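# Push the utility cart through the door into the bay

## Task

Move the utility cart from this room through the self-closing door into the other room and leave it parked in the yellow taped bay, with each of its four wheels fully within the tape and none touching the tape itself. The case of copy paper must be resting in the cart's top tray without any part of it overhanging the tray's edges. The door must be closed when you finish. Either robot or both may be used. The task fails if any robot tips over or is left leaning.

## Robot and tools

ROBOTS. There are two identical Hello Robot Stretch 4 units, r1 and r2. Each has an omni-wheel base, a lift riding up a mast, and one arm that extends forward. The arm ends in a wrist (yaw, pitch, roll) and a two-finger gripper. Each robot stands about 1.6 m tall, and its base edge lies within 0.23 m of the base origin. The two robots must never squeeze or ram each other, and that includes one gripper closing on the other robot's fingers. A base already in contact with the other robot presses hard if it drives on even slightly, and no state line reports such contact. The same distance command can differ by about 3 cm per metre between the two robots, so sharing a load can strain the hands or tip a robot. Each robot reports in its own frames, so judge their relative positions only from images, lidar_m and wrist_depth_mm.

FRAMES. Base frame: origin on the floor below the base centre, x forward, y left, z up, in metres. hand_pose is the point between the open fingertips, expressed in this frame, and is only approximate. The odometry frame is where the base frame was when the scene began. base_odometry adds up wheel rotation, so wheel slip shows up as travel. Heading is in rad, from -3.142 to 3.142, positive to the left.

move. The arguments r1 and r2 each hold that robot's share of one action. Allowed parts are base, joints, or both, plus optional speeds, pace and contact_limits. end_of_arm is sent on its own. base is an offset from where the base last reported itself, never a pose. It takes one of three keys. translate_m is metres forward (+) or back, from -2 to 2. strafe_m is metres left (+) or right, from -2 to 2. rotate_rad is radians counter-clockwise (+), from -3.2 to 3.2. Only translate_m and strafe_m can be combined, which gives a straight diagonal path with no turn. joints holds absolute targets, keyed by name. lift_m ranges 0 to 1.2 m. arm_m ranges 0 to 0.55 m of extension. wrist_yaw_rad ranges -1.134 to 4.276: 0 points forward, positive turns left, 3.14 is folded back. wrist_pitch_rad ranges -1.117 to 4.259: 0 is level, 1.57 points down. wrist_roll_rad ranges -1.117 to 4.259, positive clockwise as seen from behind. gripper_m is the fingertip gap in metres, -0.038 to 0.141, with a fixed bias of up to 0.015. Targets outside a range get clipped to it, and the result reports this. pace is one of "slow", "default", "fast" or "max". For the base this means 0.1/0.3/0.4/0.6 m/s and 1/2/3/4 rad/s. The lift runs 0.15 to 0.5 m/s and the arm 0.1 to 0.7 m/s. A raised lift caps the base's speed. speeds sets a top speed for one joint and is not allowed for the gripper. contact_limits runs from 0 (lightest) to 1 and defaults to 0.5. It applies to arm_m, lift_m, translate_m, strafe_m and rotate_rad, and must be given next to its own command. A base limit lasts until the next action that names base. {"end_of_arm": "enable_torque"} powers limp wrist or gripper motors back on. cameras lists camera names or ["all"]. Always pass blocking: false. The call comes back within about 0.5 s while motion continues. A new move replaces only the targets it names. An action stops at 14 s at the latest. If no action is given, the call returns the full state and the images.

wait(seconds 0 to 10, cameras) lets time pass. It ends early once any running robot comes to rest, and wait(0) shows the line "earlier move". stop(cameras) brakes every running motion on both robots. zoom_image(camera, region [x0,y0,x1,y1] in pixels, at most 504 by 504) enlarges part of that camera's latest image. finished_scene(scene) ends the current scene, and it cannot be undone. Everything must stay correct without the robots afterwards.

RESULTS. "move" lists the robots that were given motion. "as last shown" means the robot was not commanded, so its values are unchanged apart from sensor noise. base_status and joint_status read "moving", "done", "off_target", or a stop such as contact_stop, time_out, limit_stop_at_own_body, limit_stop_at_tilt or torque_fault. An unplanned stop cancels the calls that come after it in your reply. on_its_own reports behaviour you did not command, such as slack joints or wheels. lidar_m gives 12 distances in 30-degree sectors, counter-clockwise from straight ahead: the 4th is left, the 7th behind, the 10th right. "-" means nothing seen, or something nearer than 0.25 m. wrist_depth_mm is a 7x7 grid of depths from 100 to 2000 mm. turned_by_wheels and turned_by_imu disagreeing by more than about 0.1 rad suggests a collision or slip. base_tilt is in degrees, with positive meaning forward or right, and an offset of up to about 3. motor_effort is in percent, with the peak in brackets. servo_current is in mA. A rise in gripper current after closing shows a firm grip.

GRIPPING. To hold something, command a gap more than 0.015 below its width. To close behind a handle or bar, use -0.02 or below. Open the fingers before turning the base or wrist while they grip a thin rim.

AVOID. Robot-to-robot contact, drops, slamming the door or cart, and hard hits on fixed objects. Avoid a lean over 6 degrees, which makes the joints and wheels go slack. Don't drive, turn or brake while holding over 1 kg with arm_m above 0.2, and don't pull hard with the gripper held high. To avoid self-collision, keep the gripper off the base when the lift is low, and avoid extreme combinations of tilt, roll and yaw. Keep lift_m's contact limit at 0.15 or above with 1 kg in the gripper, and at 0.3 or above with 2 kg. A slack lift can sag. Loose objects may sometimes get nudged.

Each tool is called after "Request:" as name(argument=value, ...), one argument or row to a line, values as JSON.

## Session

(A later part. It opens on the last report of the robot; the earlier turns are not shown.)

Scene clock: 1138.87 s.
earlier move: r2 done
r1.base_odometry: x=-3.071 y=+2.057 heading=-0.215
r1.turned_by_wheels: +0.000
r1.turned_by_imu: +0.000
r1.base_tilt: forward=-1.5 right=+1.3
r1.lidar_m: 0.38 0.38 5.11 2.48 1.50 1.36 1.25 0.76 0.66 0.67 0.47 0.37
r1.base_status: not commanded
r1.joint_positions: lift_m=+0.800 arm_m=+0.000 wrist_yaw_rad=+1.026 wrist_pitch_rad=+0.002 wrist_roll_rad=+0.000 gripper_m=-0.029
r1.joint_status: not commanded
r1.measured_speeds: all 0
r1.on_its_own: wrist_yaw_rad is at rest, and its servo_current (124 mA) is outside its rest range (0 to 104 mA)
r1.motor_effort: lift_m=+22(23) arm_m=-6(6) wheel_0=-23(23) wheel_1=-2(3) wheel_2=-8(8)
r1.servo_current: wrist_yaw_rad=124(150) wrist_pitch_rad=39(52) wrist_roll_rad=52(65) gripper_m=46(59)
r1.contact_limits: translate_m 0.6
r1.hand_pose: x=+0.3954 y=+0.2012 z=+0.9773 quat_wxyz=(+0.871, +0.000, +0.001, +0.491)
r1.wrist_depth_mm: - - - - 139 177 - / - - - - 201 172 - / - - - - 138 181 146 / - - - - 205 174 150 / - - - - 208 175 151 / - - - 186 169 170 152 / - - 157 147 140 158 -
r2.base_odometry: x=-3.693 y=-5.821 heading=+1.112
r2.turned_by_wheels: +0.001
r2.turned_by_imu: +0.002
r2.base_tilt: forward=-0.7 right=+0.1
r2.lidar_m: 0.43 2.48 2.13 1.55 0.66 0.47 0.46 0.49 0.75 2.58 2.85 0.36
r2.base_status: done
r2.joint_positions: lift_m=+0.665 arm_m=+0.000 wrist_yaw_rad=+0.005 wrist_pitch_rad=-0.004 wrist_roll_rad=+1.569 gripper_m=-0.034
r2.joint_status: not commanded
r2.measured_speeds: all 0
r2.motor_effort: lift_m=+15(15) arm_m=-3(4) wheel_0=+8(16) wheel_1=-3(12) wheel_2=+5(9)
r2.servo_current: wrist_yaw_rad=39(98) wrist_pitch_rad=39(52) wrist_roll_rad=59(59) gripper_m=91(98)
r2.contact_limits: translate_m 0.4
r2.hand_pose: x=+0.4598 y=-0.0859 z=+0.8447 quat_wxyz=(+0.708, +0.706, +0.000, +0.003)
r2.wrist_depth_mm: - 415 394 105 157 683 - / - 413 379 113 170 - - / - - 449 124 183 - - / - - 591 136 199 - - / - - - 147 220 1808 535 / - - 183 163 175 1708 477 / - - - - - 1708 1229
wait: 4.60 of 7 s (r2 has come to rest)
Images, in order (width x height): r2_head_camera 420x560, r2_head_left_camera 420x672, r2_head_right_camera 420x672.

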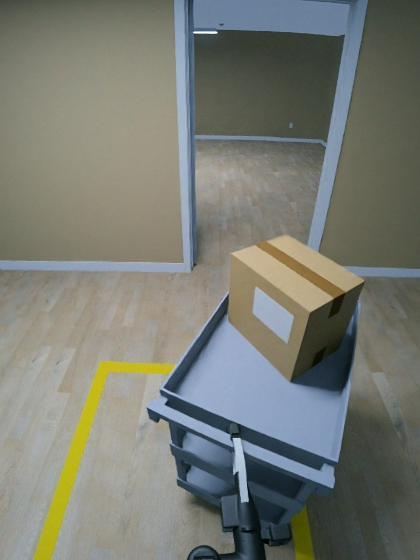

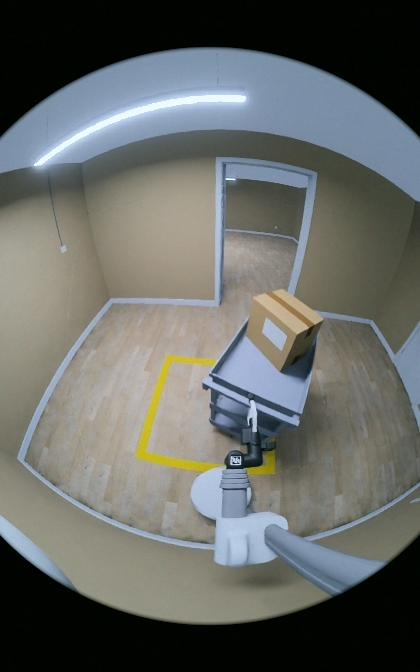

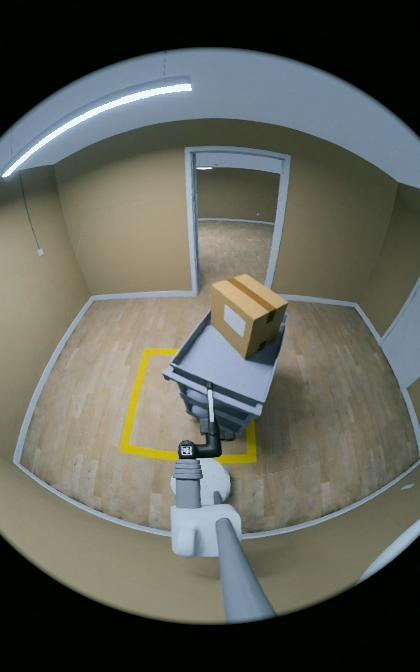

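Request:
move(
  blocking=false,
  r1={"joints":{"gripper_m":0.13}},
  r2={"base":{"translate_m":0.125,"strafe_m":0.384},"contact_limits":{"translate_m":0.4},"pace":"slow"},
)

Request:
wait(
  seconds=2,
  cameras=["r1_wrist_camera","r1_head_right_camera"],
)

Request:
wait(
  seconds=6,
)

Request:
move(
  blocking=false,
  r2={"base":{"rotate_rad":-0.53},"pace":"slow"},
)

Request:
wait(
  seconds=4,
)

Request:
move(
  blocking=false,
  r2={"base":{"translate_m":0.113,"strafe_m":0.443},"contact_limits":{"translate_m":0.4},"pace":"slow"},
)

Request:
wait(
  seconds=8,
)

Request:
move(
  blocking=false,
  r2={"base":{"rotate_rad":-0.53},"pace":"slow"},
)

Request:
wait(
  seconds=4,
  cameras=["r2_head_camera","r2_head_left_camera","r2_head_right_camera","r1_head_right_camera"],
)

Scene clock: 1175.87 s.
move: r1 moving; r2 moving
r1.base_odometry: x=-3.071 y=+2.057 heading=-0.215
r1.turned_by_wheels: +0.000
r1.turned_by_imu: +0.000
r1.base_tilt: forward=-1.6 right=+1.3
r1.lidar_m: 0.37 0.37 5.07 2.44 1.53 1.34 1.27 0.78 0.68 0.68 0.50 0.40
r1.base_status: not commanded
r1.joint_positions: lift_m=+0.800 arm_m=+0.000 wrist_yaw_rad=+1.026 wrist_pitch_rad=+0.002 wrist_roll_rad=+0.000 gripper_m=-0.004
r1.joint_status: gripper_m moving
r1.measured_speeds: all 0
r1.motor_effort: lift_m=+22(23) arm_m=-6(6) wheel_0=-21(22) wheel_1=-2(2) wheel_2=-8(8)
r1.servo_current: wrist_yaw_rad=124(143) wrist_pitch_rad=39(46) wrist_roll_rad=33(59) gripper_m=72(78)
r1.contact_limits: translate_m 0.6
r1.hand_pose: x=+0.3954 y=+0.2012 z=+0.9773 quat_wxyz=(+0.871, +0.000, +0.001, +0.491)
r1.wrist_depth_mm: - - - - 138 182 - / - - - - 141 178 - / - - - - 138 180 - / - - - - 138 181 156 / - - - - 215 182 157 / - - - 147 141 176 - / - - 181 148 141 167 -
r2.base_odometry: x=-3.702 y=-5.812 heading=+1.111
r2.turned_by_wheels: -0.001
r2.turned_by_imu: +0.000
r2.base_tilt: forward=-0.6 right=+0.0
r2.lidar_m: 0.43 2.49 2.11 1.53 0.66 0.49 0.46 0.51 0.73 2.57 2.81 0.39
r2.base_status: translate_m moving; strafe_m moving
r2.joint_positions: lift_m=+0.665 arm_m=+0.000 wrist_yaw_rad=+0.001 wrist_pitch_rad=-0.004 wrist_roll_rad=+1.569 gripper_m=-0.034
r2.joint_status: not commanded
r2.measured_speeds: translate_m=+0.015 strafe_m=+0.046 rotate_rad=+0.002 lift_m=+0.000 arm_m=+0.000 wrist_yaw_rad=-0.018 wrist_pitch_rad=+0.000 wrist_roll_rad=+0.000
r2.motor_effort: lift_m=+15(15) arm_m=-3(4) wheel_0=-3(9) wheel_1=+8(9) wheel_2=-6(8)
r2.servo_current: wrist_yaw_rad=52(59) wrist_pitch_rad=46(46) wrist_roll_rad=52(52) gripper_m=91(98)
r2.contact_limits: translate_m 0.4
r2.hand_pose: x=+0.4594 y=-0.0871 z=+0.8447 quat_wxyz=(+0.708, +0.706, -0.001, +0.002)
r2.wrist_depth_mm: - 421 404 156 160 676 - / - 397 387 118 172 732 - / - - 466 128 186 - - / - - 585 139 201 - - / - - - 150 220 1863 - / - - 183 168 175 1708 480 / - - - - - 1618 1229
pictures: none

Scene clock: 1177.73 s.
earlier move: r1 done; r2 moving
r1.base_odometry: x=-3.071 y=+2.057 heading=-0.215
r1.turned_by_wheels: +0.000
r1.turned_by_imu: +0.000
r1.base_tilt: forward=-1.6 right=+1.3
r1.lidar_m: 0.41 0.41 5.09 2.43 1.50 1.33 1.28 0.74 0.68 0.66 0.50 0.43
r1.base_status: not commanded
r1.joint_positions: lift_m=+0.800 arm_m=+0.000 wrist_yaw_rad=+1.024 wrist_pitch_rad=+0.002 wrist_roll_rad=+0.000 gripper_m=+0.130
r1.joint_status: all done
r1.measured_speeds: all 0
r1.motor_effort: lift_m=+22(23) arm_m=-6(6) wheel_0=-22(22) wheel_1=-2(3) wheel_2=-9(9)
r1.servo_current: wrist_yaw_rad=150(163) wrist_pitch_rad=39(52) wrist_roll_rad=59(72) gripper_m=52(91)
r1.contact_limits: translate_m 0.6
r1.hand_pose: x=+0.3957 y=+0.2009 z=+0.9773 quat_wxyz=(+0.872, +0.000, +0.001, +0.490)
r1.wrist_depth_mm: - - - - 162 197 182 / - - - - - 205 185 / - - - - - 198 186 / - - - - 166 201 186 / - - - - 167 208 187 / - 210 - - 168 170 187 / - - - - 156 170 -
r2.base_odometry: x=-3.827 y=-5.690 heading=+1.111
r2.turned_by_wheels: -0.001
r2.turned_by_imu: -0.001
r2.base_tilt: forward=-0.7 right=+0.1
r2.lidar_m: 0.46 2.43 1.93 1.64 0.68 0.51 0.51 0.56 0.82 2.77 3.03 0.33
r2.base_status: translate_m moving; strafe_m moving
r2.joint_positions: lift_m=+0.665 arm_m=+0.000 wrist_yaw_rad=-0.007 wrist_pitch_rad=-0.004 wrist_roll_rad=+1.569 gripper_m=-0.034
r2.joint_status: not commanded
r2.measured_speeds: translate_m=+0.032 strafe_m=+0.094 rotate_rad=+0.002 lift_m=+0.000 arm_m=+0.000 wrist_yaw_rad=-0.001 wrist_pitch_rad=+0.000 wrist_roll_rad=+0.000
r2.motor_effort: lift_m=+15(15) arm_m=-4(4) wheel_0=-11(16) wheel_1=+5(10) wheel_2=-8(11)
r2.servo_current: wrist_yaw_rad=52(59) wrist_pitch_rad=46(46) wrist_roll_rad=46(52) gripper_m=91(104)
r2.contact_limits: translate_m 0.4
r2.hand_pose: x=+0.4587 y=-0.0893 z=+0.8447 quat_wxyz=(+0.708, +0.706, -0.004, -0.001)
r2.wrist_depth_mm: - 366 - - 132 - - / - 477 - - 147 - - / - - 615 - 165 - - / - - - 107 189 1708 - / - - - 134 219 1808 488 / - - 181 162 175 1708 1229 / - - - - 359 357 362
wait: 1.87 of 2 s (r1 has come to rest)
pictures: r1_head_right_camera, r1_wrist_camera
Images, in order (width x height): r1_head_right_camera 420x672, r1_wrist_camera 616x392.

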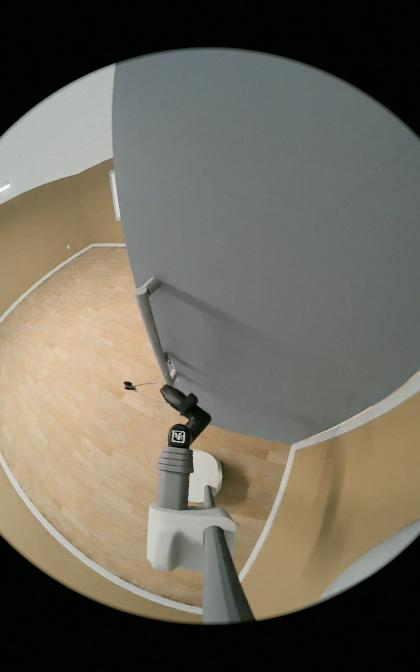

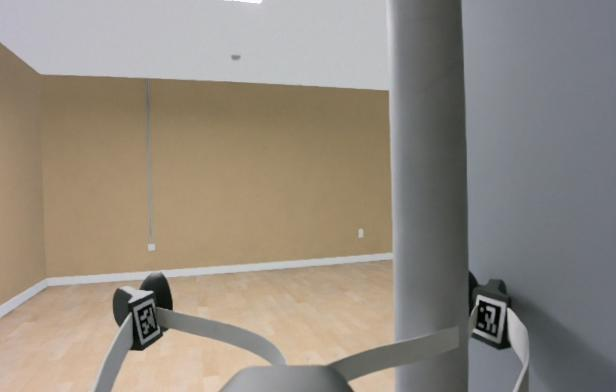

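Scene clock: 1180.67 s.
earlier move: r2 done
r1.base_odometry: x=-3.071 y=+2.057 heading=-0.215
r1.turned_by_wheels: +0.000
r1.turned_by_imu: +0.000
r1.base_tilt: forward=-1.6 right=+1.3
r1.lidar_m: 0.42 0.40 5.09 2.46 1.53 1.35 1.25 0.79 0.68 0.68 0.52 0.42
r1.base_status: not commanded
r1.joint_positions: lift_m=+0.800 arm_m=+0.000 wrist_yaw_rad=+1.024 wrist_pitch_rad=+0.002 wrist_roll_rad=+0.000 gripper_m=+0.130
r1.joint_status: all done
r1.measured_speeds: all 0
r1.on_its_own: wrist_yaw_rad is at rest, and its servo_current (130 mA) is outside its rest range (0 to 104 mA)
r1.motor_effort: lift_m=+22(23) arm_m=-6(6) wheel_0=-22(22) wheel_1=-2(3) wheel_2=-9(9)
r1.servo_current: wrist_yaw_rad=130(163) wrist_pitch_rad=46(52) wrist_roll_rad=33(72) gripper_m=46(91)
r1.contact_limits: translate_m 0.6
r1.hand_pose: x=+0.3957 y=+0.2009 z=+0.9773 quat_wxyz=(+0.872, +0.000, +0.001, +0.490)
r1.wrist_depth_mm: - - - - 161 197 183 / - - - - - 204 184 / - - - - - 199 186 / - - - - 166 200 187 / - - - - 168 208 187 / - 209 - - 168 170 188 / - - - - 156 170 -
r2.base_odometry: x=-3.981 y=-5.539 heading=+1.111
r2.turned_by_wheels: +0.001
r2.turned_by_imu: +0.001
r2.base_tilt: forward=-0.7 right=+0.1
r2.lidar_m: 0.44 2.24 1.73 1.66 0.79 0.58 0.56 0.59 0.90 3.06 0.35 0.33
r2.base_status: done
r2.joint_positions: lift_m=+0.665 arm_m=+0.000 wrist_yaw_rad=-0.007 wrist_pitch_rad=-0.004 wrist_roll_rad=+1.569 gripper_m=-0.034
r2.joint_status: not commanded
r2.measured_speeds: all 0
r2.motor_effort: lift_m=+15(15) arm_m=-3(4) wheel_0=-6(16) wheel_1=+5(10) wheel_2=-8(12)
r2.servo_current: wrist_yaw_rad=65(72) wrist_pitch_rad=39(52) wrist_roll_rad=46(59) gripper_m=98(104)
r2.contact_limits: translate_m 0.4
r2.hand_pose: x=+0.4587 y=-0.0895 z=+0.8447 quat_wxyz=(+0.708, +0.706, -0.004, -0.001)
r2.wrist_depth_mm: - - - - - - - / - - - - - - - / - - - - - - 504 / - - - - - 1499 477 / - - - - 211 1708 1255 / - - 179 - 178 377 379 / - - - - - - 1229
wait: 2.93 of 6 s (r2 has come to rest)
pictures: none

Scene clock: 1181.17 s.
move: r2 moving
r1.base_odometry: x=-3.071 y=+2.057 heading=-0.215
r1.turned_by_wheels: +0.000
r1.turned_by_imu: +0.000
r1.base_tilt: forward=-1.6 right=+1.3
r1.lidar_m: 0.41 0.41 5.10 2.46 1.52 1.35 1.26 0.76 0.67 0.68 0.49 0.42
r1.base_status: not commanded
r1.joint_positions: lift_m=+0.800 arm_m=+0.000 wrist_yaw_rad=+1.024 wrist_pitch_rad=+0.002 wrist_roll_rad=+0.000 gripper_m=+0.130
r1.joint_status: not commanded
r1.measured_speeds: all 0
r1.motor_effort: lift_m=+22(22) arm_m=-6(6) wheel_0=-22(22) wheel_1=-2(2) wheel_2=-9(9)
r1.servo_current: wrist_yaw_rad=143(150) wrist_pitch_rad=46(46) wrist_roll_rad=39(65) gripper_m=39(46)
r1.contact_limits: translate_m 0.6
r1.hand_pose: x=+0.3957 y=+0.2009 z=+0.9773 quat_wxyz=(+0.872, +0.000, +0.001, +0.490)
r1.wrist_depth_mm: - - - - 161 197 183 / - - - - - 204 184 / - - - - - 198 186 / - - - - 167 201 187 / - - - - 167 209 187 / - 210 - - 168 170 187 / - - - - 156 170 -
r2.base_odometry: x=-3.981 y=-5.539 heading=+0.988
r2.turned_by_wheels: -0.123
r2.turned_by_imu: -0.119
r2.base_tilt: forward=-0.7 right=+0.1
r2.lidar_m: 0.45 2.30 1.75 1.67 0.89 0.59 0.56 0.57 0.79 1.89 0.60 0.31
r2.base_status: rotate_rad moving
r2.joint_positions: lift_m=+0.665 arm_m=+0.000 wrist_yaw_rad=+0.009 wrist_pitch_rad=-0.004 wrist_roll_rad=+1.569 gripper_m=-0.034
r2.joint_status: not commanded
r2.measured_speeds: translate_m=+0.000 strafe_m=+0.003 rotate_rad=-0.489 lift_m=+0.000 arm_m=+0.000 wrist_yaw_rad=+0.028 wrist_pitch_rad=+0.000 wrist_roll_rad=+0.000
r2.motor_effort: lift_m=+15(15) arm_m=-4(4) wheel_0=+17(17) wheel_1=+10(10) wheel_2=+11(11)
r2.servo_current: wrist_yaw_rad=59(59) wrist_pitch_rad=39(46) wrist_roll_rad=39(59) gripper_m=91(98)
r2.hand_pose: x=+0.4600 y=-0.0850 z=+0.8447 quat_wxyz=(+0.708, +0.706, +0.001, +0.005)
r2.wrist_depth_mm: - - - - - - - / - - - - - - - / - - - - 131 - 530 / - - - - 158 1499 484 / - - - - 200 1708 1255 / - - 176 - 178 1499 1182 / - - - - - - 1160
pictures: none

Scene clock: 1182.40 s.
earlier move: r2 done
r1.base_odometry: x=-3.071 y=+2.057 heading=-0.215
r1.turned_by_wheels: +0.000
r1.turned_by_imu: +0.000
r1.base_tilt: forward=-1.6 right=+1.3
r1.lidar_m: 0.40 0.42 5.10 2.47 1.52 1.35 1.25 0.79 0.68 0.70 0.50 0.42
r1.base_status: not commanded
r1.joint_positions: lift_m=+0.800 arm_m=+0.000 wrist_yaw_rad=+1.024 wrist_pitch_rad=+0.002 wrist_roll_rad=+0.000 gripper_m=+0.130
r1.joint_status: not commanded
r1.measured_speeds: all 0
r1.on_its_own: wrist_yaw_rad is at rest, and its servo_current (143 mA) is outside its rest range (0 to 104 mA)
r1.motor_effort: lift_m=+22(22) arm_m=-6(6) wheel_0=-21(22) wheel_1=-2(3) wheel_2=-9(9)
r1.servo_current: wrist_yaw_rad=143(163) wrist_pitch_rad=52(52) wrist_roll_rad=39(65) gripper_m=39(46)
r1.contact_limits: translate_m 0.6
r1.hand_pose: x=+0.3957 y=+0.2009 z=+0.9773 quat_wxyz=(+0.872, +0.000, +0.001, +0.490)
r1.wrist_depth_mm: - - - - 161 196 182 / - - - - - 204 184 / - - - - - 199 185 / - - - - 166 200 186 / - - - - 167 208 188 / - 209 - - 168 170 187 / - - - - 156 170 -
r2.base_odometry: x=-3.981 y=-5.539 heading=+0.582
r2.turned_by_wheels: -0.406
r2.turned_by_imu: -0.394
r2.base_tilt: forward=-0.7 right=+0.1
r2.lidar_m: 0.42 0.47 2.25 1.73 1.67 0.78 0.60 0.55 0.61 0.88 3.05 0.39
r2.base_status: done
r2.joint_positions: lift_m=+0.665 arm_m=+0.000 wrist_yaw_rad=+0.005 wrist_pitch_rad=-0.004 wrist_roll_rad=+1.569 gripper_m=-0.034
r2.joint_status: not commanded
r2.measured_speeds: all 0
r2.motor_effort: lift_m=+15(15) arm_m=-4(4) wheel_0=+3(19) wheel_1=+5(11) wheel_2=+6(12)
r2.servo_current: wrist_yaw_rad=39(65) wrist_pitch_rad=39(52) wrist_roll_rad=59(59) gripper_m=85(98)
r2.hand_pose: x=+0.4597 y=-0.0860 z=+0.8447 quat_wxyz=(+0.708, +0.706, +0.000, +0.003)
r2.wrist_depth_mm: - - - 141 193 715 - / - - 496 198 201 768 - / - 462 442 152 208 788 - / - - 508 213 216 820 - / - - 591 164 224 - - / - - 182 171 175 1863 530 / 1983 1863 - - - 1430 484
wait: 1.23 of 4 s (r2 has come to rest)
pictures: none

Scene clock: 1182.90 s.
move: r2 moving
r1.base_odometry: x=-3.071 y=+2.057 heading=-0.215
r1.turned_by_wheels: +0.000
r1.turned_by_imu: +0.000
r1.base_tilt: forward=-1.6 right=+1.3
r1.lidar_m: 0.39 0.41 5.08 2.46 1.51 1.35 1.25 0.78 0.68 0.68 0.50 0.41
r1.base_status: not commanded
r1.joint_positions: lift_m=+0.800 arm_m=+0.000 wrist_yaw_rad=+1.024 wrist_pitch_rad=+0.002 wrist_roll_rad=+0.000 gripper_m=+0.130
r1.joint_status: not commanded
r1.measured_speeds: all 0
r1.motor_effort: lift_m=+22(22) arm_m=-6(6) wheel_0=-22(22) wheel_1=-2(3) wheel_2=-9(9)
r1.servo_current: wrist_yaw_rad=150(150) wrist_pitch_rad=39(52) wrist_roll_rad=39(65) gripper_m=39(46)
r1.contact_limits: translate_m 0.6
r1.hand_pose: x=+0.3957 y=+0.2009 z=+0.9773 quat_wxyz=(+0.872, +0.000, +0.001, +0.490)
r1.wrist_depth_mm: - - - - 162 196 183 / - - - - - 205 184 / - - - - - 199 186 / - - - - 167 200 187 / - - - - 167 209 187 / - 210 - - 168 170 187 / - - - - 155 170 -
r2.base_odometry: x=-3.985 y=-5.527 heading=+0.582
r2.turned_by_wheels: -0.001
r2.turned_by_imu: -0.001
r2.base_tilt: forward=-0.7 right=+0.1
r2.lidar_m: 0.41 0.47 2.26 1.69 1.68 0.81 0.59 0.56 0.62 0.91 3.08 0.42
r2.base_status: translate_m moving; strafe_m moving
r2.joint_positions: lift_m=+0.665 arm_m=+0.000 wrist_yaw_rad=-0.001 wrist_pitch_rad=-0.004 wrist_roll_rad=+1.569 gripper_m=-0.034
r2.joint_status: not commanded
r2.measured_speeds: translate_m=+0.013 strafe_m=+0.048 rotate_rad=-0.003 lift_m=+0.000 arm_m=+0.000 wrist_yaw_rad=-0.024 wrist_pitch_rad=+0.000 wrist_roll_rad=+0.000
r2.motor_effort: lift_m=+15(15) arm_m=-4(4) wheel_0=-10(10) wheel_1=+7(9) wheel_2=-7(7)
r2.servo_current: wrist_yaw_rad=46(59) wrist_pitch_rad=52(52) wrist_roll_rad=46(59) gripper_m=98(98)
r2.contact_limits: translate_m 0.4
r2.hand_pose: x=+0.4592 y=-0.0876 z=+0.8447 quat_wxyz=(+0.708, +0.706, -0.002, +0.001)
r2.wrist_depth_mm: - - - 144 196 732 - / - - 504 200 204 759 - / - 462 449 154 210 798 - / - - 500 215 218 820 - / - - 591 165 225 - - / - - 182 171 177 1808 - / 1983 1983 - - - 1464 484
pictures: none

Scene clock: 1188.23 s.
earlier move: r2 done
r1.base_odometry: x=-3.071 y=+2.057 heading=-0.215
r1.turned_by_wheels: +0.000
r1.turned_by_imu: +0.000
r1.base_tilt: forward=-1.6 right=+1.3
r1.lidar_m: 0.40 0.42 5.08 2.44 1.54 1.34 1.24 0.78 0.66 0.69 0.51 0.42
r1.base_status: not commanded
r1.joint_positions: lift_m=+0.800 arm_m=+0.000 wrist_yaw_rad=+1.024 wrist_pitch_rad=+0.002 wrist_roll_rad=+0.000 gripper_m=+0.130
r1.joint_status: not commanded
r1.measured_speeds: all 0
r1.on_its_own: wrist_yaw_rad is at rest, and its servo_current (130 mA) is outside its rest range (0 to 104 mA)
r1.motor_effort: lift_m=+22(23) arm_m=-6(6) wheel_0=-22(22) wheel_1=-2(3) wheel_2=-9(9)
r1.servo_current: wrist_yaw_rad=130(163) wrist_pitch_rad=46(52) wrist_roll_rad=46(72) gripper_m=46(46)
r1.contact_limits: translate_m 0.6
r1.hand_pose: x=+0.3957 y=+0.2009 z=+0.9773 quat_wxyz=(+0.872, +0.000, +0.001, +0.490)
r1.wrist_depth_mm: - - - - 162 197 183 / - - - - - 204 185 / - - - - - 198 186 / - - - - 166 201 187 / - - - - 167 209 187 / - 211 - - 168 171 187 / - - - - 156 170 -
r2.base_odometry: x=-4.130 y=-5.107 heading=+0.581
r2.turned_by_wheels: +0.000
r2.turned_by_imu: -0.001
r2.base_tilt: forward=-0.7 right=+0.1
r2.lidar_m: 0.44 1.94 1.80 1.37 1.31 1.18 0.89 0.87 0.94 1.35 0.36 0.32
r2.base_status: done
r2.joint_positions: lift_m=+0.665 arm_m=+0.000 wrist_yaw_rad=-0.006 wrist_pitch_rad=-0.004 wrist_roll_rad=+1.569 gripper_m=-0.034
r2.joint_status: not commanded
r2.measured_speeds: all 0
r2.motor_effort: lift_m=+15(15) arm_m=-3(4) wheel_0=-8(13) wheel_1=+2(9) wheel_2=-7(11)
r2.servo_current: wrist_yaw_rad=59(78) wrist_pitch_rad=39(52) wrist_roll_rad=52(59) gripper_m=91(104)
r2.contact_limits: translate_m 0.4
r2.hand_pose: x=+0.4588 y=-0.0891 z=+0.8447 quat_wxyz=(+0.708, +0.706, -0.004, +0.000)
r2.wrist_depth_mm: - - - - 112 - - / - - - - 125 - - / - - - - 146 - - / - - - - 174 1576 496 / 1863 - - - 215 1708 1229 / - - 175 135 177 1576 1160 / - - - - - - 1229
wait: 5.33 of 8 s (r2 has come to rest)
pictures: none

Scene clock: 1188.73 s.
move: r2 moving
r1.base_odometry: x=-3.071 y=+2.057 heading=-0.215
r1.turned_by_wheels: +0.000
r1.turned_by_imu: +0.000
r1.base_tilt: forward=-1.6 right=+1.3
r1.lidar_m: 0.40 0.41 5.09 2.44 1.52 1.36 1.24 0.76 0.66 0.68 0.50 0.41
r1.base_status: not commanded
r1.joint_positions: lift_m=+0.800 arm_m=+0.000 wrist_yaw_rad=+1.024 wrist_pitch_rad=+0.002 wrist_roll_rad=+0.000 gripper_m=+0.130
r1.joint_status: not commanded
r1.measured_speeds: all 0
r1.motor_effort: lift_m=+22(22) arm_m=-6(6) wheel_0=-21(22) wheel_1=-2(3) wheel_2=-9(9)
r1.servo_current: wrist_yaw_rad=124(143) wrist_pitch_rad=33(46) wrist_roll_rad=39(78) gripper_m=39(46)
r1.contact_limits: translate_m 0.6
r1.hand_pose: x=+0.3957 y=+0.2009 z=+0.9773 quat_wxyz=(+0.872, +0.000, +0.001, +0.490)
r1.wrist_depth_mm: - - - - 161 197 183 / - - - - - 204 184 / - - - - - 198 185 / - - - - 166 200 186 / - - - - 167 208 188 / - 210 - - 168 170 187 / - - - - 155 170 -
r2.base_odometry: x=-4.130 y=-5.107 heading=+0.458
r2.turned_by_wheels: -0.123
r2.turned_by_imu: -0.119
r2.base_tilt: forward=-0.7 right=+0.1
r2.lidar_m: 0.44 1.93 1.96 1.43 1.32 1.35 0.93 0.87 0.90 1.18 2.84 0.33
r2.base_status: rotate_rad moving
r2.joint_positions: lift_m=+0.665 arm_m=+0.000 wrist_yaw_rad=+0.008 wrist_pitch_rad=-0.004 wrist_roll_rad=+1.569 gripper_m=-0.034
r2.joint_status: not commanded
r2.measured_speeds: translate_m=+0.000 strafe_m=+0.001 rotate_rad=-0.484 lift_m=+0.000 arm_m=+0.000 wrist_yaw_rad=+0.017 wrist_pitch_rad=+0.000 wrist_roll_rad=+0.000
r2.motor_effort: lift_m=+15(15) arm_m=-3(4) wheel_0=+14(15) wheel_1=+9(10) wheel_2=+13(13)
r2.servo_current: wrist_yaw_rad=59(59) wrist_pitch_rad=39(52) wrist_roll_rad=46(59) gripper_m=98(98)
r2.hand_pose: x=+0.4600 y=-0.0852 z=+0.8447 quat_wxyz=(+0.708, +0.706, +0.001, +0.004)
r2.wrist_depth_mm: - 370 - - 121 - - / - - - - 134 - - / - - - - 152 - - / - - - - 176 1576 525 / 1921 - - 195 209 1708 477 / 1808 - 180 139 176 1708 1229 / - - - - - 353 357
pictures: none

Scene clock: 1189.97 s.
earlier move: r2 done
r1.base_odometry: x=-3.071 y=+2.057 heading=-0.215
r1.turned_by_wheels: +0.000
r1.turned_by_imu: +0.000
r1.base_tilt: forward=-1.6 right=+1.3
r1.lidar_m: 0.40 0.41 5.09 2.42 1.50 1.35 1.23 0.77 0.69 0.68 0.50 0.40
r1.base_status: not commanded
r1.joint_positions: lift_m=+0.800 arm_m=+0.000 wrist_yaw_rad=+1.024 wrist_pitch_rad=+0.002 wrist_roll_rad=+0.000 gripper_m=+0.130
r1.joint_status: not commanded
r1.measured_speeds: all 0
r1.on_its_own: wrist_yaw_rad is at rest, and its servo_current (137 mA) is outside its rest range (0 to 104 mA)
r1.motor_effort: lift_m=+22(22) arm_m=-6(6) wheel_0=-22(22) wheel_1=-3(3) wheel_2=-9(9)
r1.servo_current: wrist_yaw_rad=137(150) wrist_pitch_rad=46(52) wrist_roll_rad=46(78) gripper_m=39(46)
r1.contact_limits: translate_m 0.6
r1.hand_pose: x=+0.3957 y=+0.2009 z=+0.9773 quat_wxyz=(+0.872, +0.000, +0.001, +0.490)
r1.wrist_depth_mm: - - - - 162 196 183 / - - - - - 204 185 / - - - - - 200 186 / - - - - 166 200 187 / - - - - 167 208 187 / - 210 - - 168 171 187 / - - - - 156 170 -
r2.base_odometry: x=-4.130 y=-5.107 heading=+0.052
r2.turned_by_wheels: -0.406
r2.turned_by_imu: -0.394
r2.base_tilt: forward=-0.7 right=+0.1
r2.lidar_m: 0.38 0.42 1.93 1.79 1.38 1.33 1.17 0.90 0.86 0.91 1.35 0.42
r2.base_status: done
r2.joint_positions: lift_m=+0.665 arm_m=+0.000 wrist_yaw_rad=+0.003 wrist_pitch_rad=-0.004 wrist_roll_rad=+1.569 gripper_m=-0.034
r2.joint_status: not commanded
r2.measured_speeds: all 0
r2.motor_effort: lift_m=+15(15) arm_m=-4(4) wheel_0=+5(15) wheel_1=+5(10) wheel_2=+3(14)
r2.servo_current: wrist_yaw_rad=52(65) wrist_pitch_rad=39(52) wrist_roll_rad=33(59) gripper_m=85(98)
r2.hand_pose: x=+0.4595 y=-0.0867 z=+0.8447 quat_wxyz=(+0.708, +0.706, -0.001, +0.002)
r2.wrist_depth_mm: - - - 220 220 1756 1205 / - - - 222 222 1708 - / - - 504 224 224 820 - / - - 469 226 226 820 - / - - 525 170 228 842 - / - - 182 171 175 - - / - - - - - 554 517
wait: 1.23 of 4 s (r2 has come to rest)
pictures: r1_head_right_camera, r2_head_camera, r2_head_left_camera, r2_head_right_camera
Images, in order (width x height): r1_head_right_camera 420x672, r2_head_camera 420x560, r2_head_left_camera 420x672, r2_head_right_camera 420x672.

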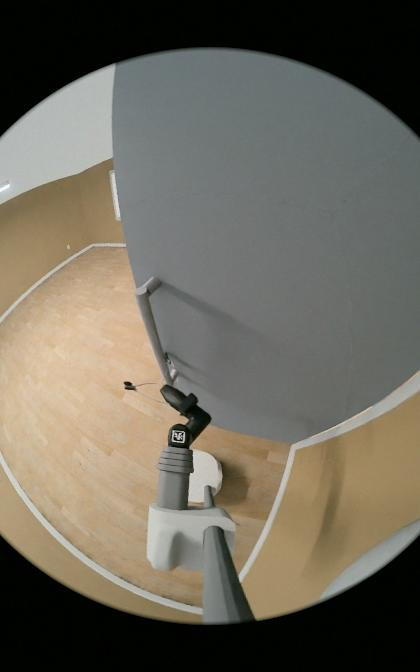

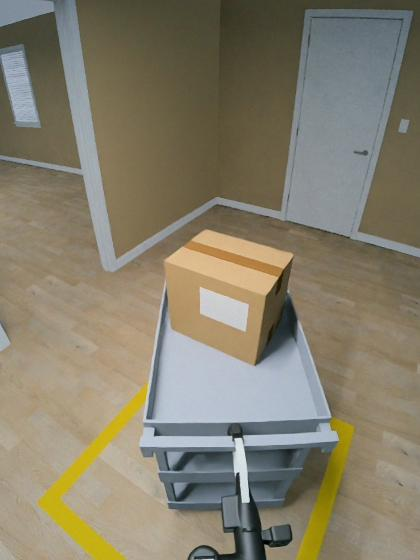

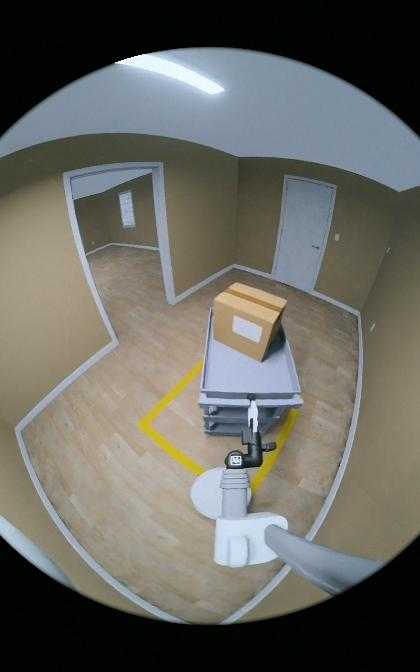

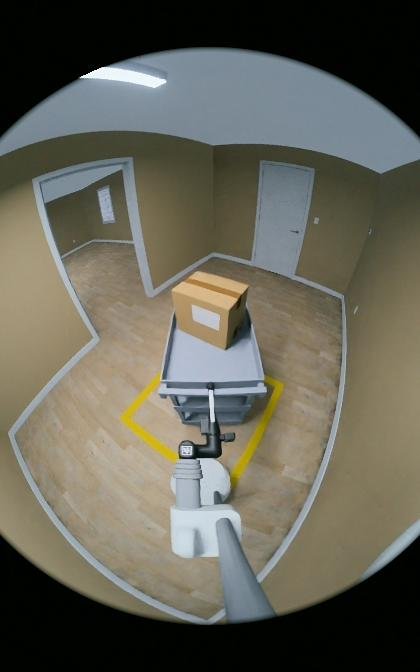

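Request:
move(
  blocking=false,
  r1={"base":{"translate_m":-0.05,"strafe_m":0.15},"pace":"slow"},
  r2={"base":{"translate_m":-0.04,"strafe_m":0.51},"contact_limits":{"translate_m":0.4},"pace":"slow"},
)

Request:
wait(
  seconds=3,
)

Request:
wait(
  seconds=6,
)

Request:
move(
  blocking=false,
  r2={"base":{"rotate_rad":-0.56},"pace":"slow"},
)

Request:
wait(
  seconds=4,
  cameras=["r2_head_camera","r2_head_left_camera","r2_head_right_camera","r1_head_right_camera"],
)

Scene clock: 1203.73 s.
move: r1 moving; r2 moving
r1.base_odometry: x=-3.073 y=+2.070 heading=-0.218
r1.turned_by_wheels: -0.003
r1.turned_by_imu: -0.017
r1.base_tilt: forward=-1.6 right=+1.3
r1.lidar_m: 0.39 0.43 5.07 2.51 1.51 1.35 1.31 0.78 0.68 0.68 0.51 0.41
r1.base_status: translate_m moving; strafe_m moving
r1.joint_positions: lift_m=+0.800 arm_m=+0.000 wrist_yaw_rad=+1.024 wrist_pitch_rad=+0.002 wrist_roll_rad=+0.000 gripper_m=+0.130
r1.joint_status: not commanded
r1.measured_speeds: translate_m=-0.020 strafe_m=+0.050 rotate_rad=+0.001 lift_m=+0.000 arm_m=+0.000 wrist_yaw_rad=-0.005 wrist_pitch_rad=+0.000 wrist_roll_rad=+0.000
r1.motor_effort: lift_m=+22(22) arm_m=-6(6) wheel_0=-26(30) wheel_1=+1(3) wheel_2=-8(9)
r1.servo_current: wrist_yaw_rad=143(156) wrist_pitch_rad=39(46) wrist_roll_rad=52(72) gripper_m=39(52)
r1.hand_pose: x=+0.3957 y=+0.2009 z=+0.9773 quat_wxyz=(+0.872, +0.000, +0.001, +0.490)
r1.wrist_depth_mm: - - - - 161 196 183 / - - - - - 198 185 / - - - - - 199 186 / - - - - 166 200 186 / - - - - 167 209 187 / - 211 - - 168 171 188 / - - - - 156 169 -
r2.base_odometry: x=-4.132 y=-5.093 heading=+0.053
r2.turned_by_wheels: +0.000
r2.turned_by_imu: +0.000
r2.base_tilt: forward=-0.7 right=+0.1
r2.lidar_m: 0.39 0.41 1.91 1.78 1.37 1.32 1.17 0.90 0.87 0.94 1.37 0.43
r2.base_status: translate_m moving; strafe_m moving
r2.joint_positions: lift_m=+0.665 arm_m=+0.000 wrist_yaw_rad=+0.001 wrist_pitch_rad=-0.004 wrist_roll_rad=+1.569 gripper_m=-0.034
r2.joint_status: not commanded
r2.measured_speeds: translate_m=-0.004 strafe_m=+0.053 rotate_rad=-0.002 lift_m=+0.000 arm_m=+0.000 wrist_yaw_rad=-0.012 wrist_pitch_rad=+0.000 wrist_roll_rad=+0.000
r2.motor_effort: lift_m=+15(15) arm_m=-3(4) wheel_0=-13(13) wheel_1=+5(10) wheel_2=+7(7)
r2.servo_current: wrist_yaw_rad=46(52) wrist_pitch_rad=46(46) wrist_roll_rad=33(52) gripper_m=98(98)
r2.contact_limits: translate_m 0.4
r2.hand_pose: x=+0.4594 y=-0.0872 z=+0.8447 quat_wxyz=(+0.708, +0.706, -0.001, +0.002)
r2.wrist_depth_mm: - - - 220 220 1756 1205 / - - - 223 222 1808 - / - - 504 224 224 809 - / - - 473 227 226 820 - / - - 530 170 229 809 - / - - 181 171 177 - - / - - - - - 1708 512
pictures: none

Scene clock: 1205.10 s.
earlier move: r1 contact_stop; r2 moving
r1.base_odometry: x=-3.077 y=+2.088 heading=-0.376
r1.turned_by_wheels: -0.158
r1.turned_by_imu: -0.184
r1.base_tilt: forward=-1.6 right=+1.3
r1.lidar_m: 0.57 0.61 5.15 3.56 1.72 1.37 1.33 0.91 0.69 0.68 0.67 0.56
r1.base_status: translate_m contact_stop (by the wheels' count: -0.011 of -0.050); strafe_m contact_stop (by the wheels' count: +0.029 of +0.150)
r1.joint_positions: lift_m=+0.800 arm_m=+0.000 wrist_yaw_rad=+1.045 wrist_pitch_rad=+0.002 wrist_roll_rad=+0.000 gripper_m=+0.130
r1.joint_status: not commanded
r1.measured_speeds: all 0
r1.on_its_own: the wheels are slack since a contact_stop
r1.motor_effort: lift_m=+22(22) arm_m=-4(6) wheel_0=+0(31) wheel_1=+0(3) wheel_2=+0(11)
r1.servo_current: wrist_yaw_rad=59(156) wrist_pitch_rad=46(52) wrist_roll_rad=52(72) gripper_m=46(52)
r1.hand_pose: x=+0.3913 y=+0.2055 z=+0.9773 quat_wxyz=(+0.867, +0.000, +0.001, +0.499)
r1.wrist_depth_mm: - - - - - - 266 / - - - - - - 267 / - - - - - - 267 / - - - - - - 270 / - - - - - - 272 / - 211 - - - 197 267 / - - - 146 - - 268
r2.base_odometry: x=-4.148 y=-4.966 heading=+0.053
r2.turned_by_wheels: +0.000
r2.turned_by_imu: -0.001
r2.base_tilt: forward=-0.7 right=+0.1
r2.lidar_m: 0.40 0.46 1.81 1.65 1.27 1.23 1.32 0.99 0.96 1.04 1.47 0.40
r2.base_status: translate_m moving; strafe_m moving
r2.joint_positions: lift_m=+0.665 arm_m=+0.000 wrist_yaw_rad=-0.005 wrist_pitch_rad=-0.004 wrist_roll_rad=+1.569 gripper_m=-0.034
r2.joint_status: not commanded
r2.measured_speeds: translate_m=-0.008 strafe_m=+0.101 rotate_rad=-0.004 lift_m=+0.000 arm_m=+0.000 wrist_yaw_rad=+0.000 wrist_pitch_rad=+0.000 wrist_roll_rad=+0.000
r2.motor_effort: lift_m=+15(15) arm_m=-4(4) wheel_0=-12(15) wheel_1=+6(10) wheel_2=+3(7)
r2.servo_current: wrist_yaw_rad=59(59) wrist_pitch_rad=46(52) wrist_roll_rad=33(59) gripper_m=85(104)
r2.contact_limits: translate_m 0.4
r2.hand_pose: x=+0.4589 y=-0.0888 z=+0.8447 quat_wxyz=(+0.708, +0.706, -0.003, +0.000)
r2.wrist_depth_mm: - - - 143 195 723 - / - - 500 200 202 759 - / - 462 439 154 209 788 - / - - 508 214 218 831 - / - - 597 165 225 - - / - - 181 171 175 1808 525 / - - - - - 1661 484
wait: 1.37 of 3 s (r1 has come to rest)
pictures: none

not run: a stop that you did not command came earlier in this reply.

not run: a stop that you did not command came earlier in this reply.

not run: a stop that you did not command came earlier in this reply.

Request:
wait(
  seconds=5,
  cameras=["r1_head_right_camera","r1_wrist_camera"],
)

Request:
move(
  blocking=false,
  r2={"base":{"rotate_rad":-0.56},"pace":"slow"},
)

Request:
wait(
  seconds=4,
  cameras=["r2_head_camera","r2_head_left_camera","r2_head_right_camera","r1_head_right_camera"],
)

Scene clock: 1209.93 s.
earlier move: r2 done
r1.base_odometry: x=-3.077 y=+2.088 heading=-0.376
r1.turned_by_wheels: +0.000
r1.turned_by_imu: +0.000
r1.base_tilt: forward=-1.6 right=+1.3
r1.lidar_m: 3.37 3.66 5.14 3.54 1.72 1.38 1.34 0.90 0.71 0.70 0.76 1.10
r1.base_status: translate_m contact_stop (by the wheels' count: -0.011 of -0.050); strafe_m contact_stop (by the wheels' count: +0.029 of +0.150)
r1.joint_positions: lift_m=+0.800 arm_m=+0.000 wrist_yaw_rad=+1.045 wrist_pitch_rad=+0.002 wrist_roll_rad=+0.000 gripper_m=+0.130
r1.joint_status: not commanded
r1.measured_speeds: all 0
r1.on_its_own: the wheels are slack since a contact_stop
r1.motor_effort: lift_m=+22(23) arm_m=-4(6) wheel_0=+0(31) wheel_1=+0(3) wheel_2=+0(11)
r1.servo_current: wrist_yaw_rad=46(156) wrist_pitch_rad=39(52) wrist_roll_rad=46(72) gripper_m=46(52)
r1.hand_pose: x=+0.3913 y=+0.2055 z=+0.9773 quat_wxyz=(+0.867, +0.000, +0.001, +0.499)
r1.wrist_depth_mm: - - - - - - - / - - - - - - - / - - - - - - - / - - - - - - - / - - - - - - - / - 210 - - - 197 - / - - - 146 - - -
r2.base_odometry: x=-4.197 y=-4.600 heading=+0.053
r2.turned_by_wheels: +0.000
r2.turned_by_imu: +0.000
r2.base_tilt: forward=-0.7 right=+0.1
r2.lidar_m: 0.46 1.56 1.53 1.39 1.03 1.01 1.04 1.31 1.25 1.35 0.31 0.32
r2.base_status: done
r2.joint_positions: lift_m=+0.665 arm_m=+0.000 wrist_yaw_rad=-0.005 wrist_pitch_rad=-0.004 wrist_roll_rad=+1.569 gripper_m=-0.034
r2.joint_status: not commanded
r2.measured_speeds: all 0
r2.motor_effort: lift_m=+15(15) arm_m=-3(4) wheel_0=-6(15) wheel_1=+4(10) wheel_2=+4(7)
r2.servo_current: wrist_yaw_rad=52(65) wrist_pitch_rad=39(52) wrist_roll_rad=46(65) gripper_m=98(104)
r2.contact_limits: translate_m 0.4
r2.hand_pose: x=+0.4589 y=-0.0888 z=+0.8447 quat_wxyz=(+0.708, +0.706, -0.003, +0.000)
r2.wrist_depth_mm: - 387 - - 122 - - / - - - - 135 - - / - - - - 154 - - / - - - - 181 1618 512 / - - - 120 216 1708 473 / 1921 - 179 146 176 1661 1229 / 1661 - - - - - 1118
wait: 0.00 of 5 s (r2 has come to rest)
Images, in order (width x height): r1_head_right_camera 420x672, r1_wrist_camera 616x392.

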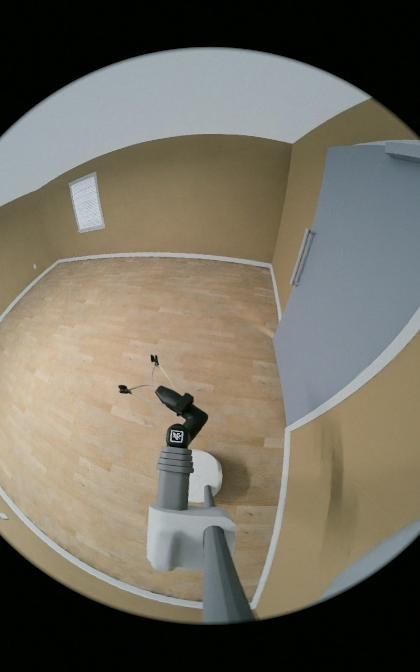

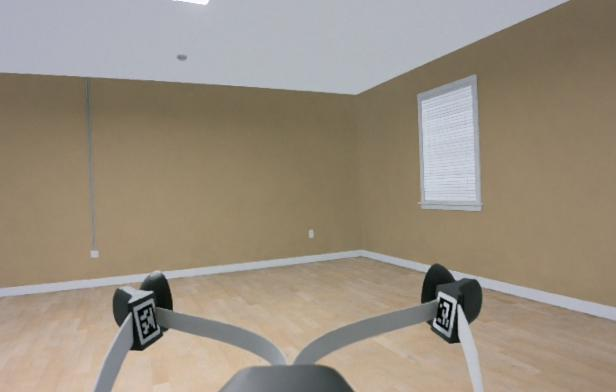

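Scene clock: 1210.43 s.
move: r2 moving
r1: as last shown
r1.on_its_own: the wheels are slack since a contact_stop
r1.motor_effort: lift_m=+22(22) arm_m=-4(5) wheel_0=+0(1) wheel_1=+0(0) wheel_2=+0(0)
r1.servo_current: wrist_yaw_rad=72(72) wrist_pitch_rad=39(46) wrist_roll_rad=52(59) gripper_m=46(46)
r2.base_odometry: x=-4.197 y=-4.599 heading=-0.071
r2.turned_by_wheels: -0.124
r2.turned_by_imu: -0.120
r2.base_tilt: forward=-0.7 right=+0.1
r2.lidar_m: 0.45 1.63 1.54 1.58 1.09 1.01 1.07 1.36 1.26 1.30 1.71 0.33
r2.base_status: rotate_rad moving
r2.joint_positions: lift_m=+0.665 arm_m=+0.000 wrist_yaw_rad=+0.010 wrist_pitch_rad=-0.004 wrist_roll_rad=+1.569 gripper_m=-0.034
r2.joint_status: not commanded
r2.measured_speeds: translate_m=+0.000 strafe_m=+0.002 rotate_rad=-0.484 lift_m=+0.000 arm_m=+0.000 wrist_yaw_rad=+0.024 wrist_pitch_rad=+0.000 wrist_roll_rad=+0.000
r2.motor_effort: lift_m=+15(15) arm_m=-3(4) wheel_0=+14(14) wheel_1=+10(10) wheel_2=+13(13)
r2.servo_current: wrist_yaw_rad=59(59) wrist_pitch_rad=46(52) wrist_roll_rad=46(52) gripper_m=91(98)
r2.hand_pose: x=+0.4601 y=-0.0846 z=+0.8447 quat_wxyz=(+0.708, +0.706, +0.002, +0.005)
r2.wrist_depth_mm: - 362 - - 127 - - / - 459 - - 143 - - / - - - - 160 - - / - - - 174 183 1708 - / - - - 127 205 1708 488 / - - 181 153 175 1661 1229 / 1708 156 - - 353 343 347
pictures: none

Scene clock: 1211.73 s.
earlier move: r2 done
r1.base_odometry: x=-3.077 y=+2.088 heading=-0.376
r1.turned_by_wheels: +0.000
r1.turned_by_imu: +0.000
r1.base_tilt: forward=-1.6 right=+1.3
r1.lidar_m: 3.36 3.68 5.12 3.57 1.68 1.36 1.32 0.92 0.70 0.68 0.78 1.19
r1.base_status: not commanded
r1.joint_positions: lift_m=+0.800 arm_m=+0.000 wrist_yaw_rad=+1.045 wrist_pitch_rad=+0.002 wrist_roll_rad=+0.000 gripper_m=+0.130
r1.joint_status: not commanded
r1.measured_speeds: all 0
r1.on_its_own: the wheels are slack since a contact_stop
r1.motor_effort: lift_m=+22(22) arm_m=-4(5) wheel_0=+0(1) wheel_1=+0(0) wheel_2=+0(0)
r1.servo_current: wrist_yaw_rad=33(72) wrist_pitch_rad=39(46) wrist_roll_rad=52(59) gripper_m=46(52)
r1.hand_pose: x=+0.3913 y=+0.2055 z=+0.9773 quat_wxyz=(+0.867, +0.000, +0.001, +0.499)
r1.wrist_depth_mm: - - - - - - - / - - - - - - - / - - - - - - - / - - - - - - - / - - - - - - - / - 210 - - - 197 - / - - - 146 - - -
r2.base_odometry: x=-4.197 y=-4.600 heading=-0.506
r2.turned_by_wheels: -0.435
r2.turned_by_imu: -0.422
r2.base_tilt: forward=-0.7 right=+0.1
r2.lidar_m: 0.36 0.37 1.57 1.53 1.41 1.06 1.01 1.05 1.32 1.26 1.36 0.44
r2.base_status: done
r2.joint_positions: lift_m=+0.665 arm_m=+0.000 wrist_yaw_rad=+0.003 wrist_pitch_rad=-0.004 wrist_roll_rad=+1.569 gripper_m=-0.034
r2.joint_status: not commanded
r2.measured_speeds: all 0
r2.motor_effort: lift_m=+15(15) arm_m=-3(4) wheel_0=+4(18) wheel_1=+3(10) wheel_2=+7(14)
r2.servo_current: wrist_yaw_rad=52(78) wrist_pitch_rad=33(52) wrist_roll_rad=39(52) gripper_m=91(104)
r2.hand_pose: x=+0.4595 y=-0.0867 z=+0.8447 quat_wxyz=(+0.708, +0.706, -0.001, +0.002)
r2.wrist_depth_mm: - - - 242 242 1756 1281 / - - - 180 238 1808 530 / - - 640 178 236 809 - / - - 477 235 234 831 - / - - 496 174 231 820 - / - - 182 172 175 820 - / - - - - - 123 -
wait: 1.30 of 4 s (r2 has come to rest)
pictures: r1_head_right_camera, r2_head_camera, r2_head_left_camera, r2_head_right_camera
Images, in order (width x height): r1_head_right_camera 420x672, r2_head_camera 420x560, r2_head_left_camera 420x672, r2_head_right_camera 420x672.

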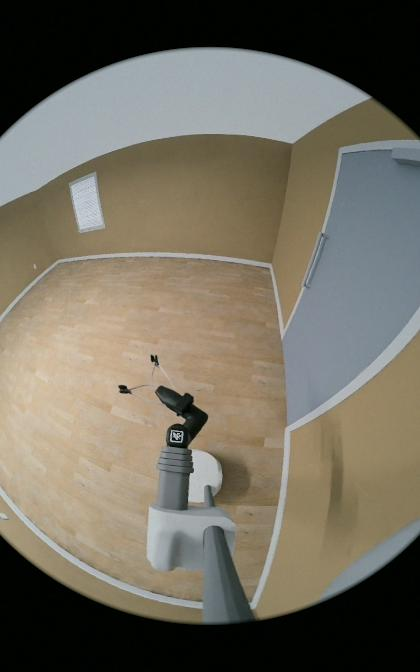

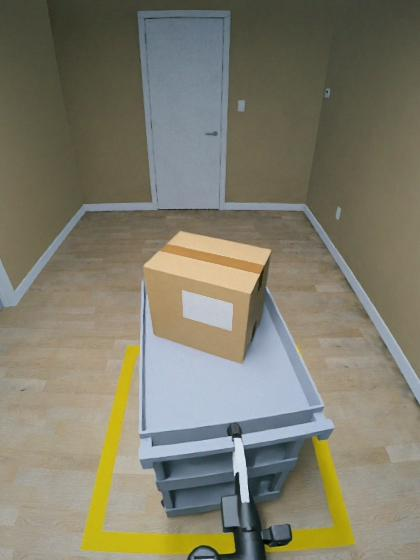

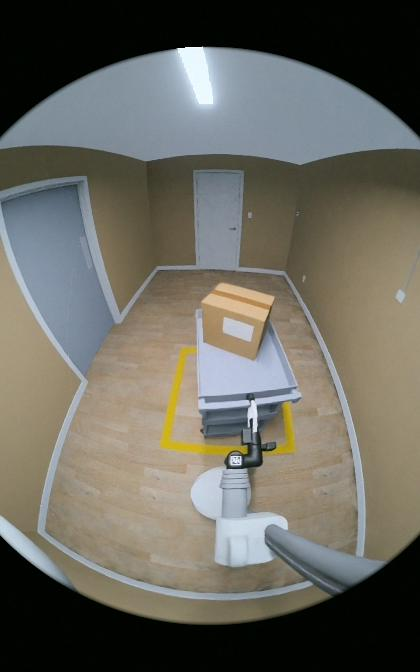

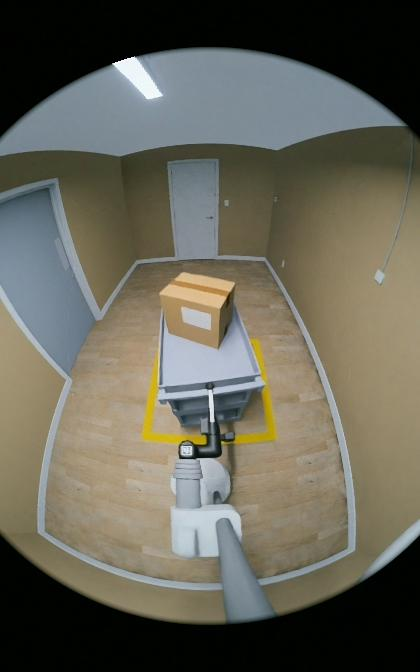

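Request:
zoom_image(
  camera="r2_head_camera",
  region=[70, 300, 370, 560],
)

Request:
zoom_image(
  camera="r2_head_left_camera",
  region=[150, 270, 310, 470],
)

Request:
zoom_image(
  camera="r2_head_right_camera",
  region=[130, 260, 290, 460],
)

Scaled by 1.680 from the camera's image (finer frame: 1200x1600).

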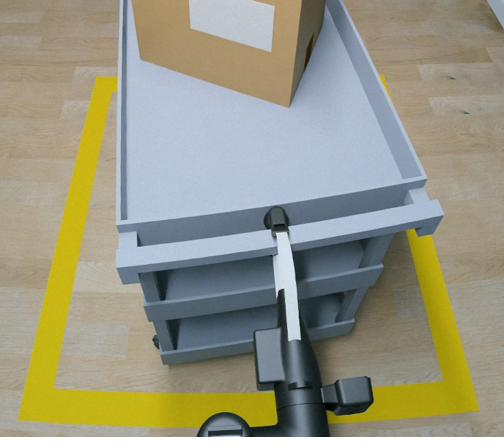

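Scaled by 2.520 from the camera's image (finer frame: 600x960).

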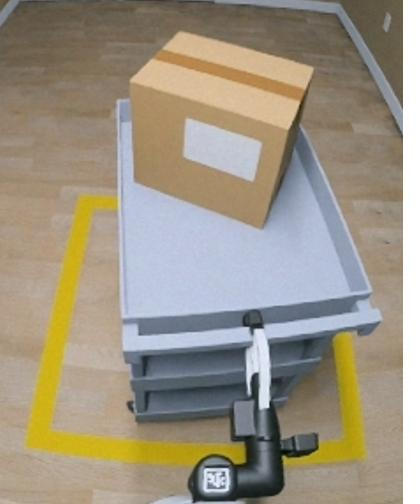

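Scaled by 2.520 from the camera's image (finer frame: 600x960).

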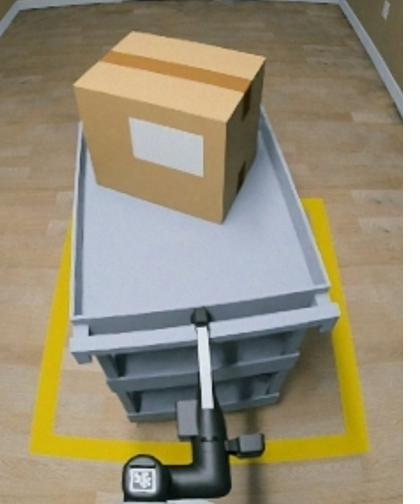

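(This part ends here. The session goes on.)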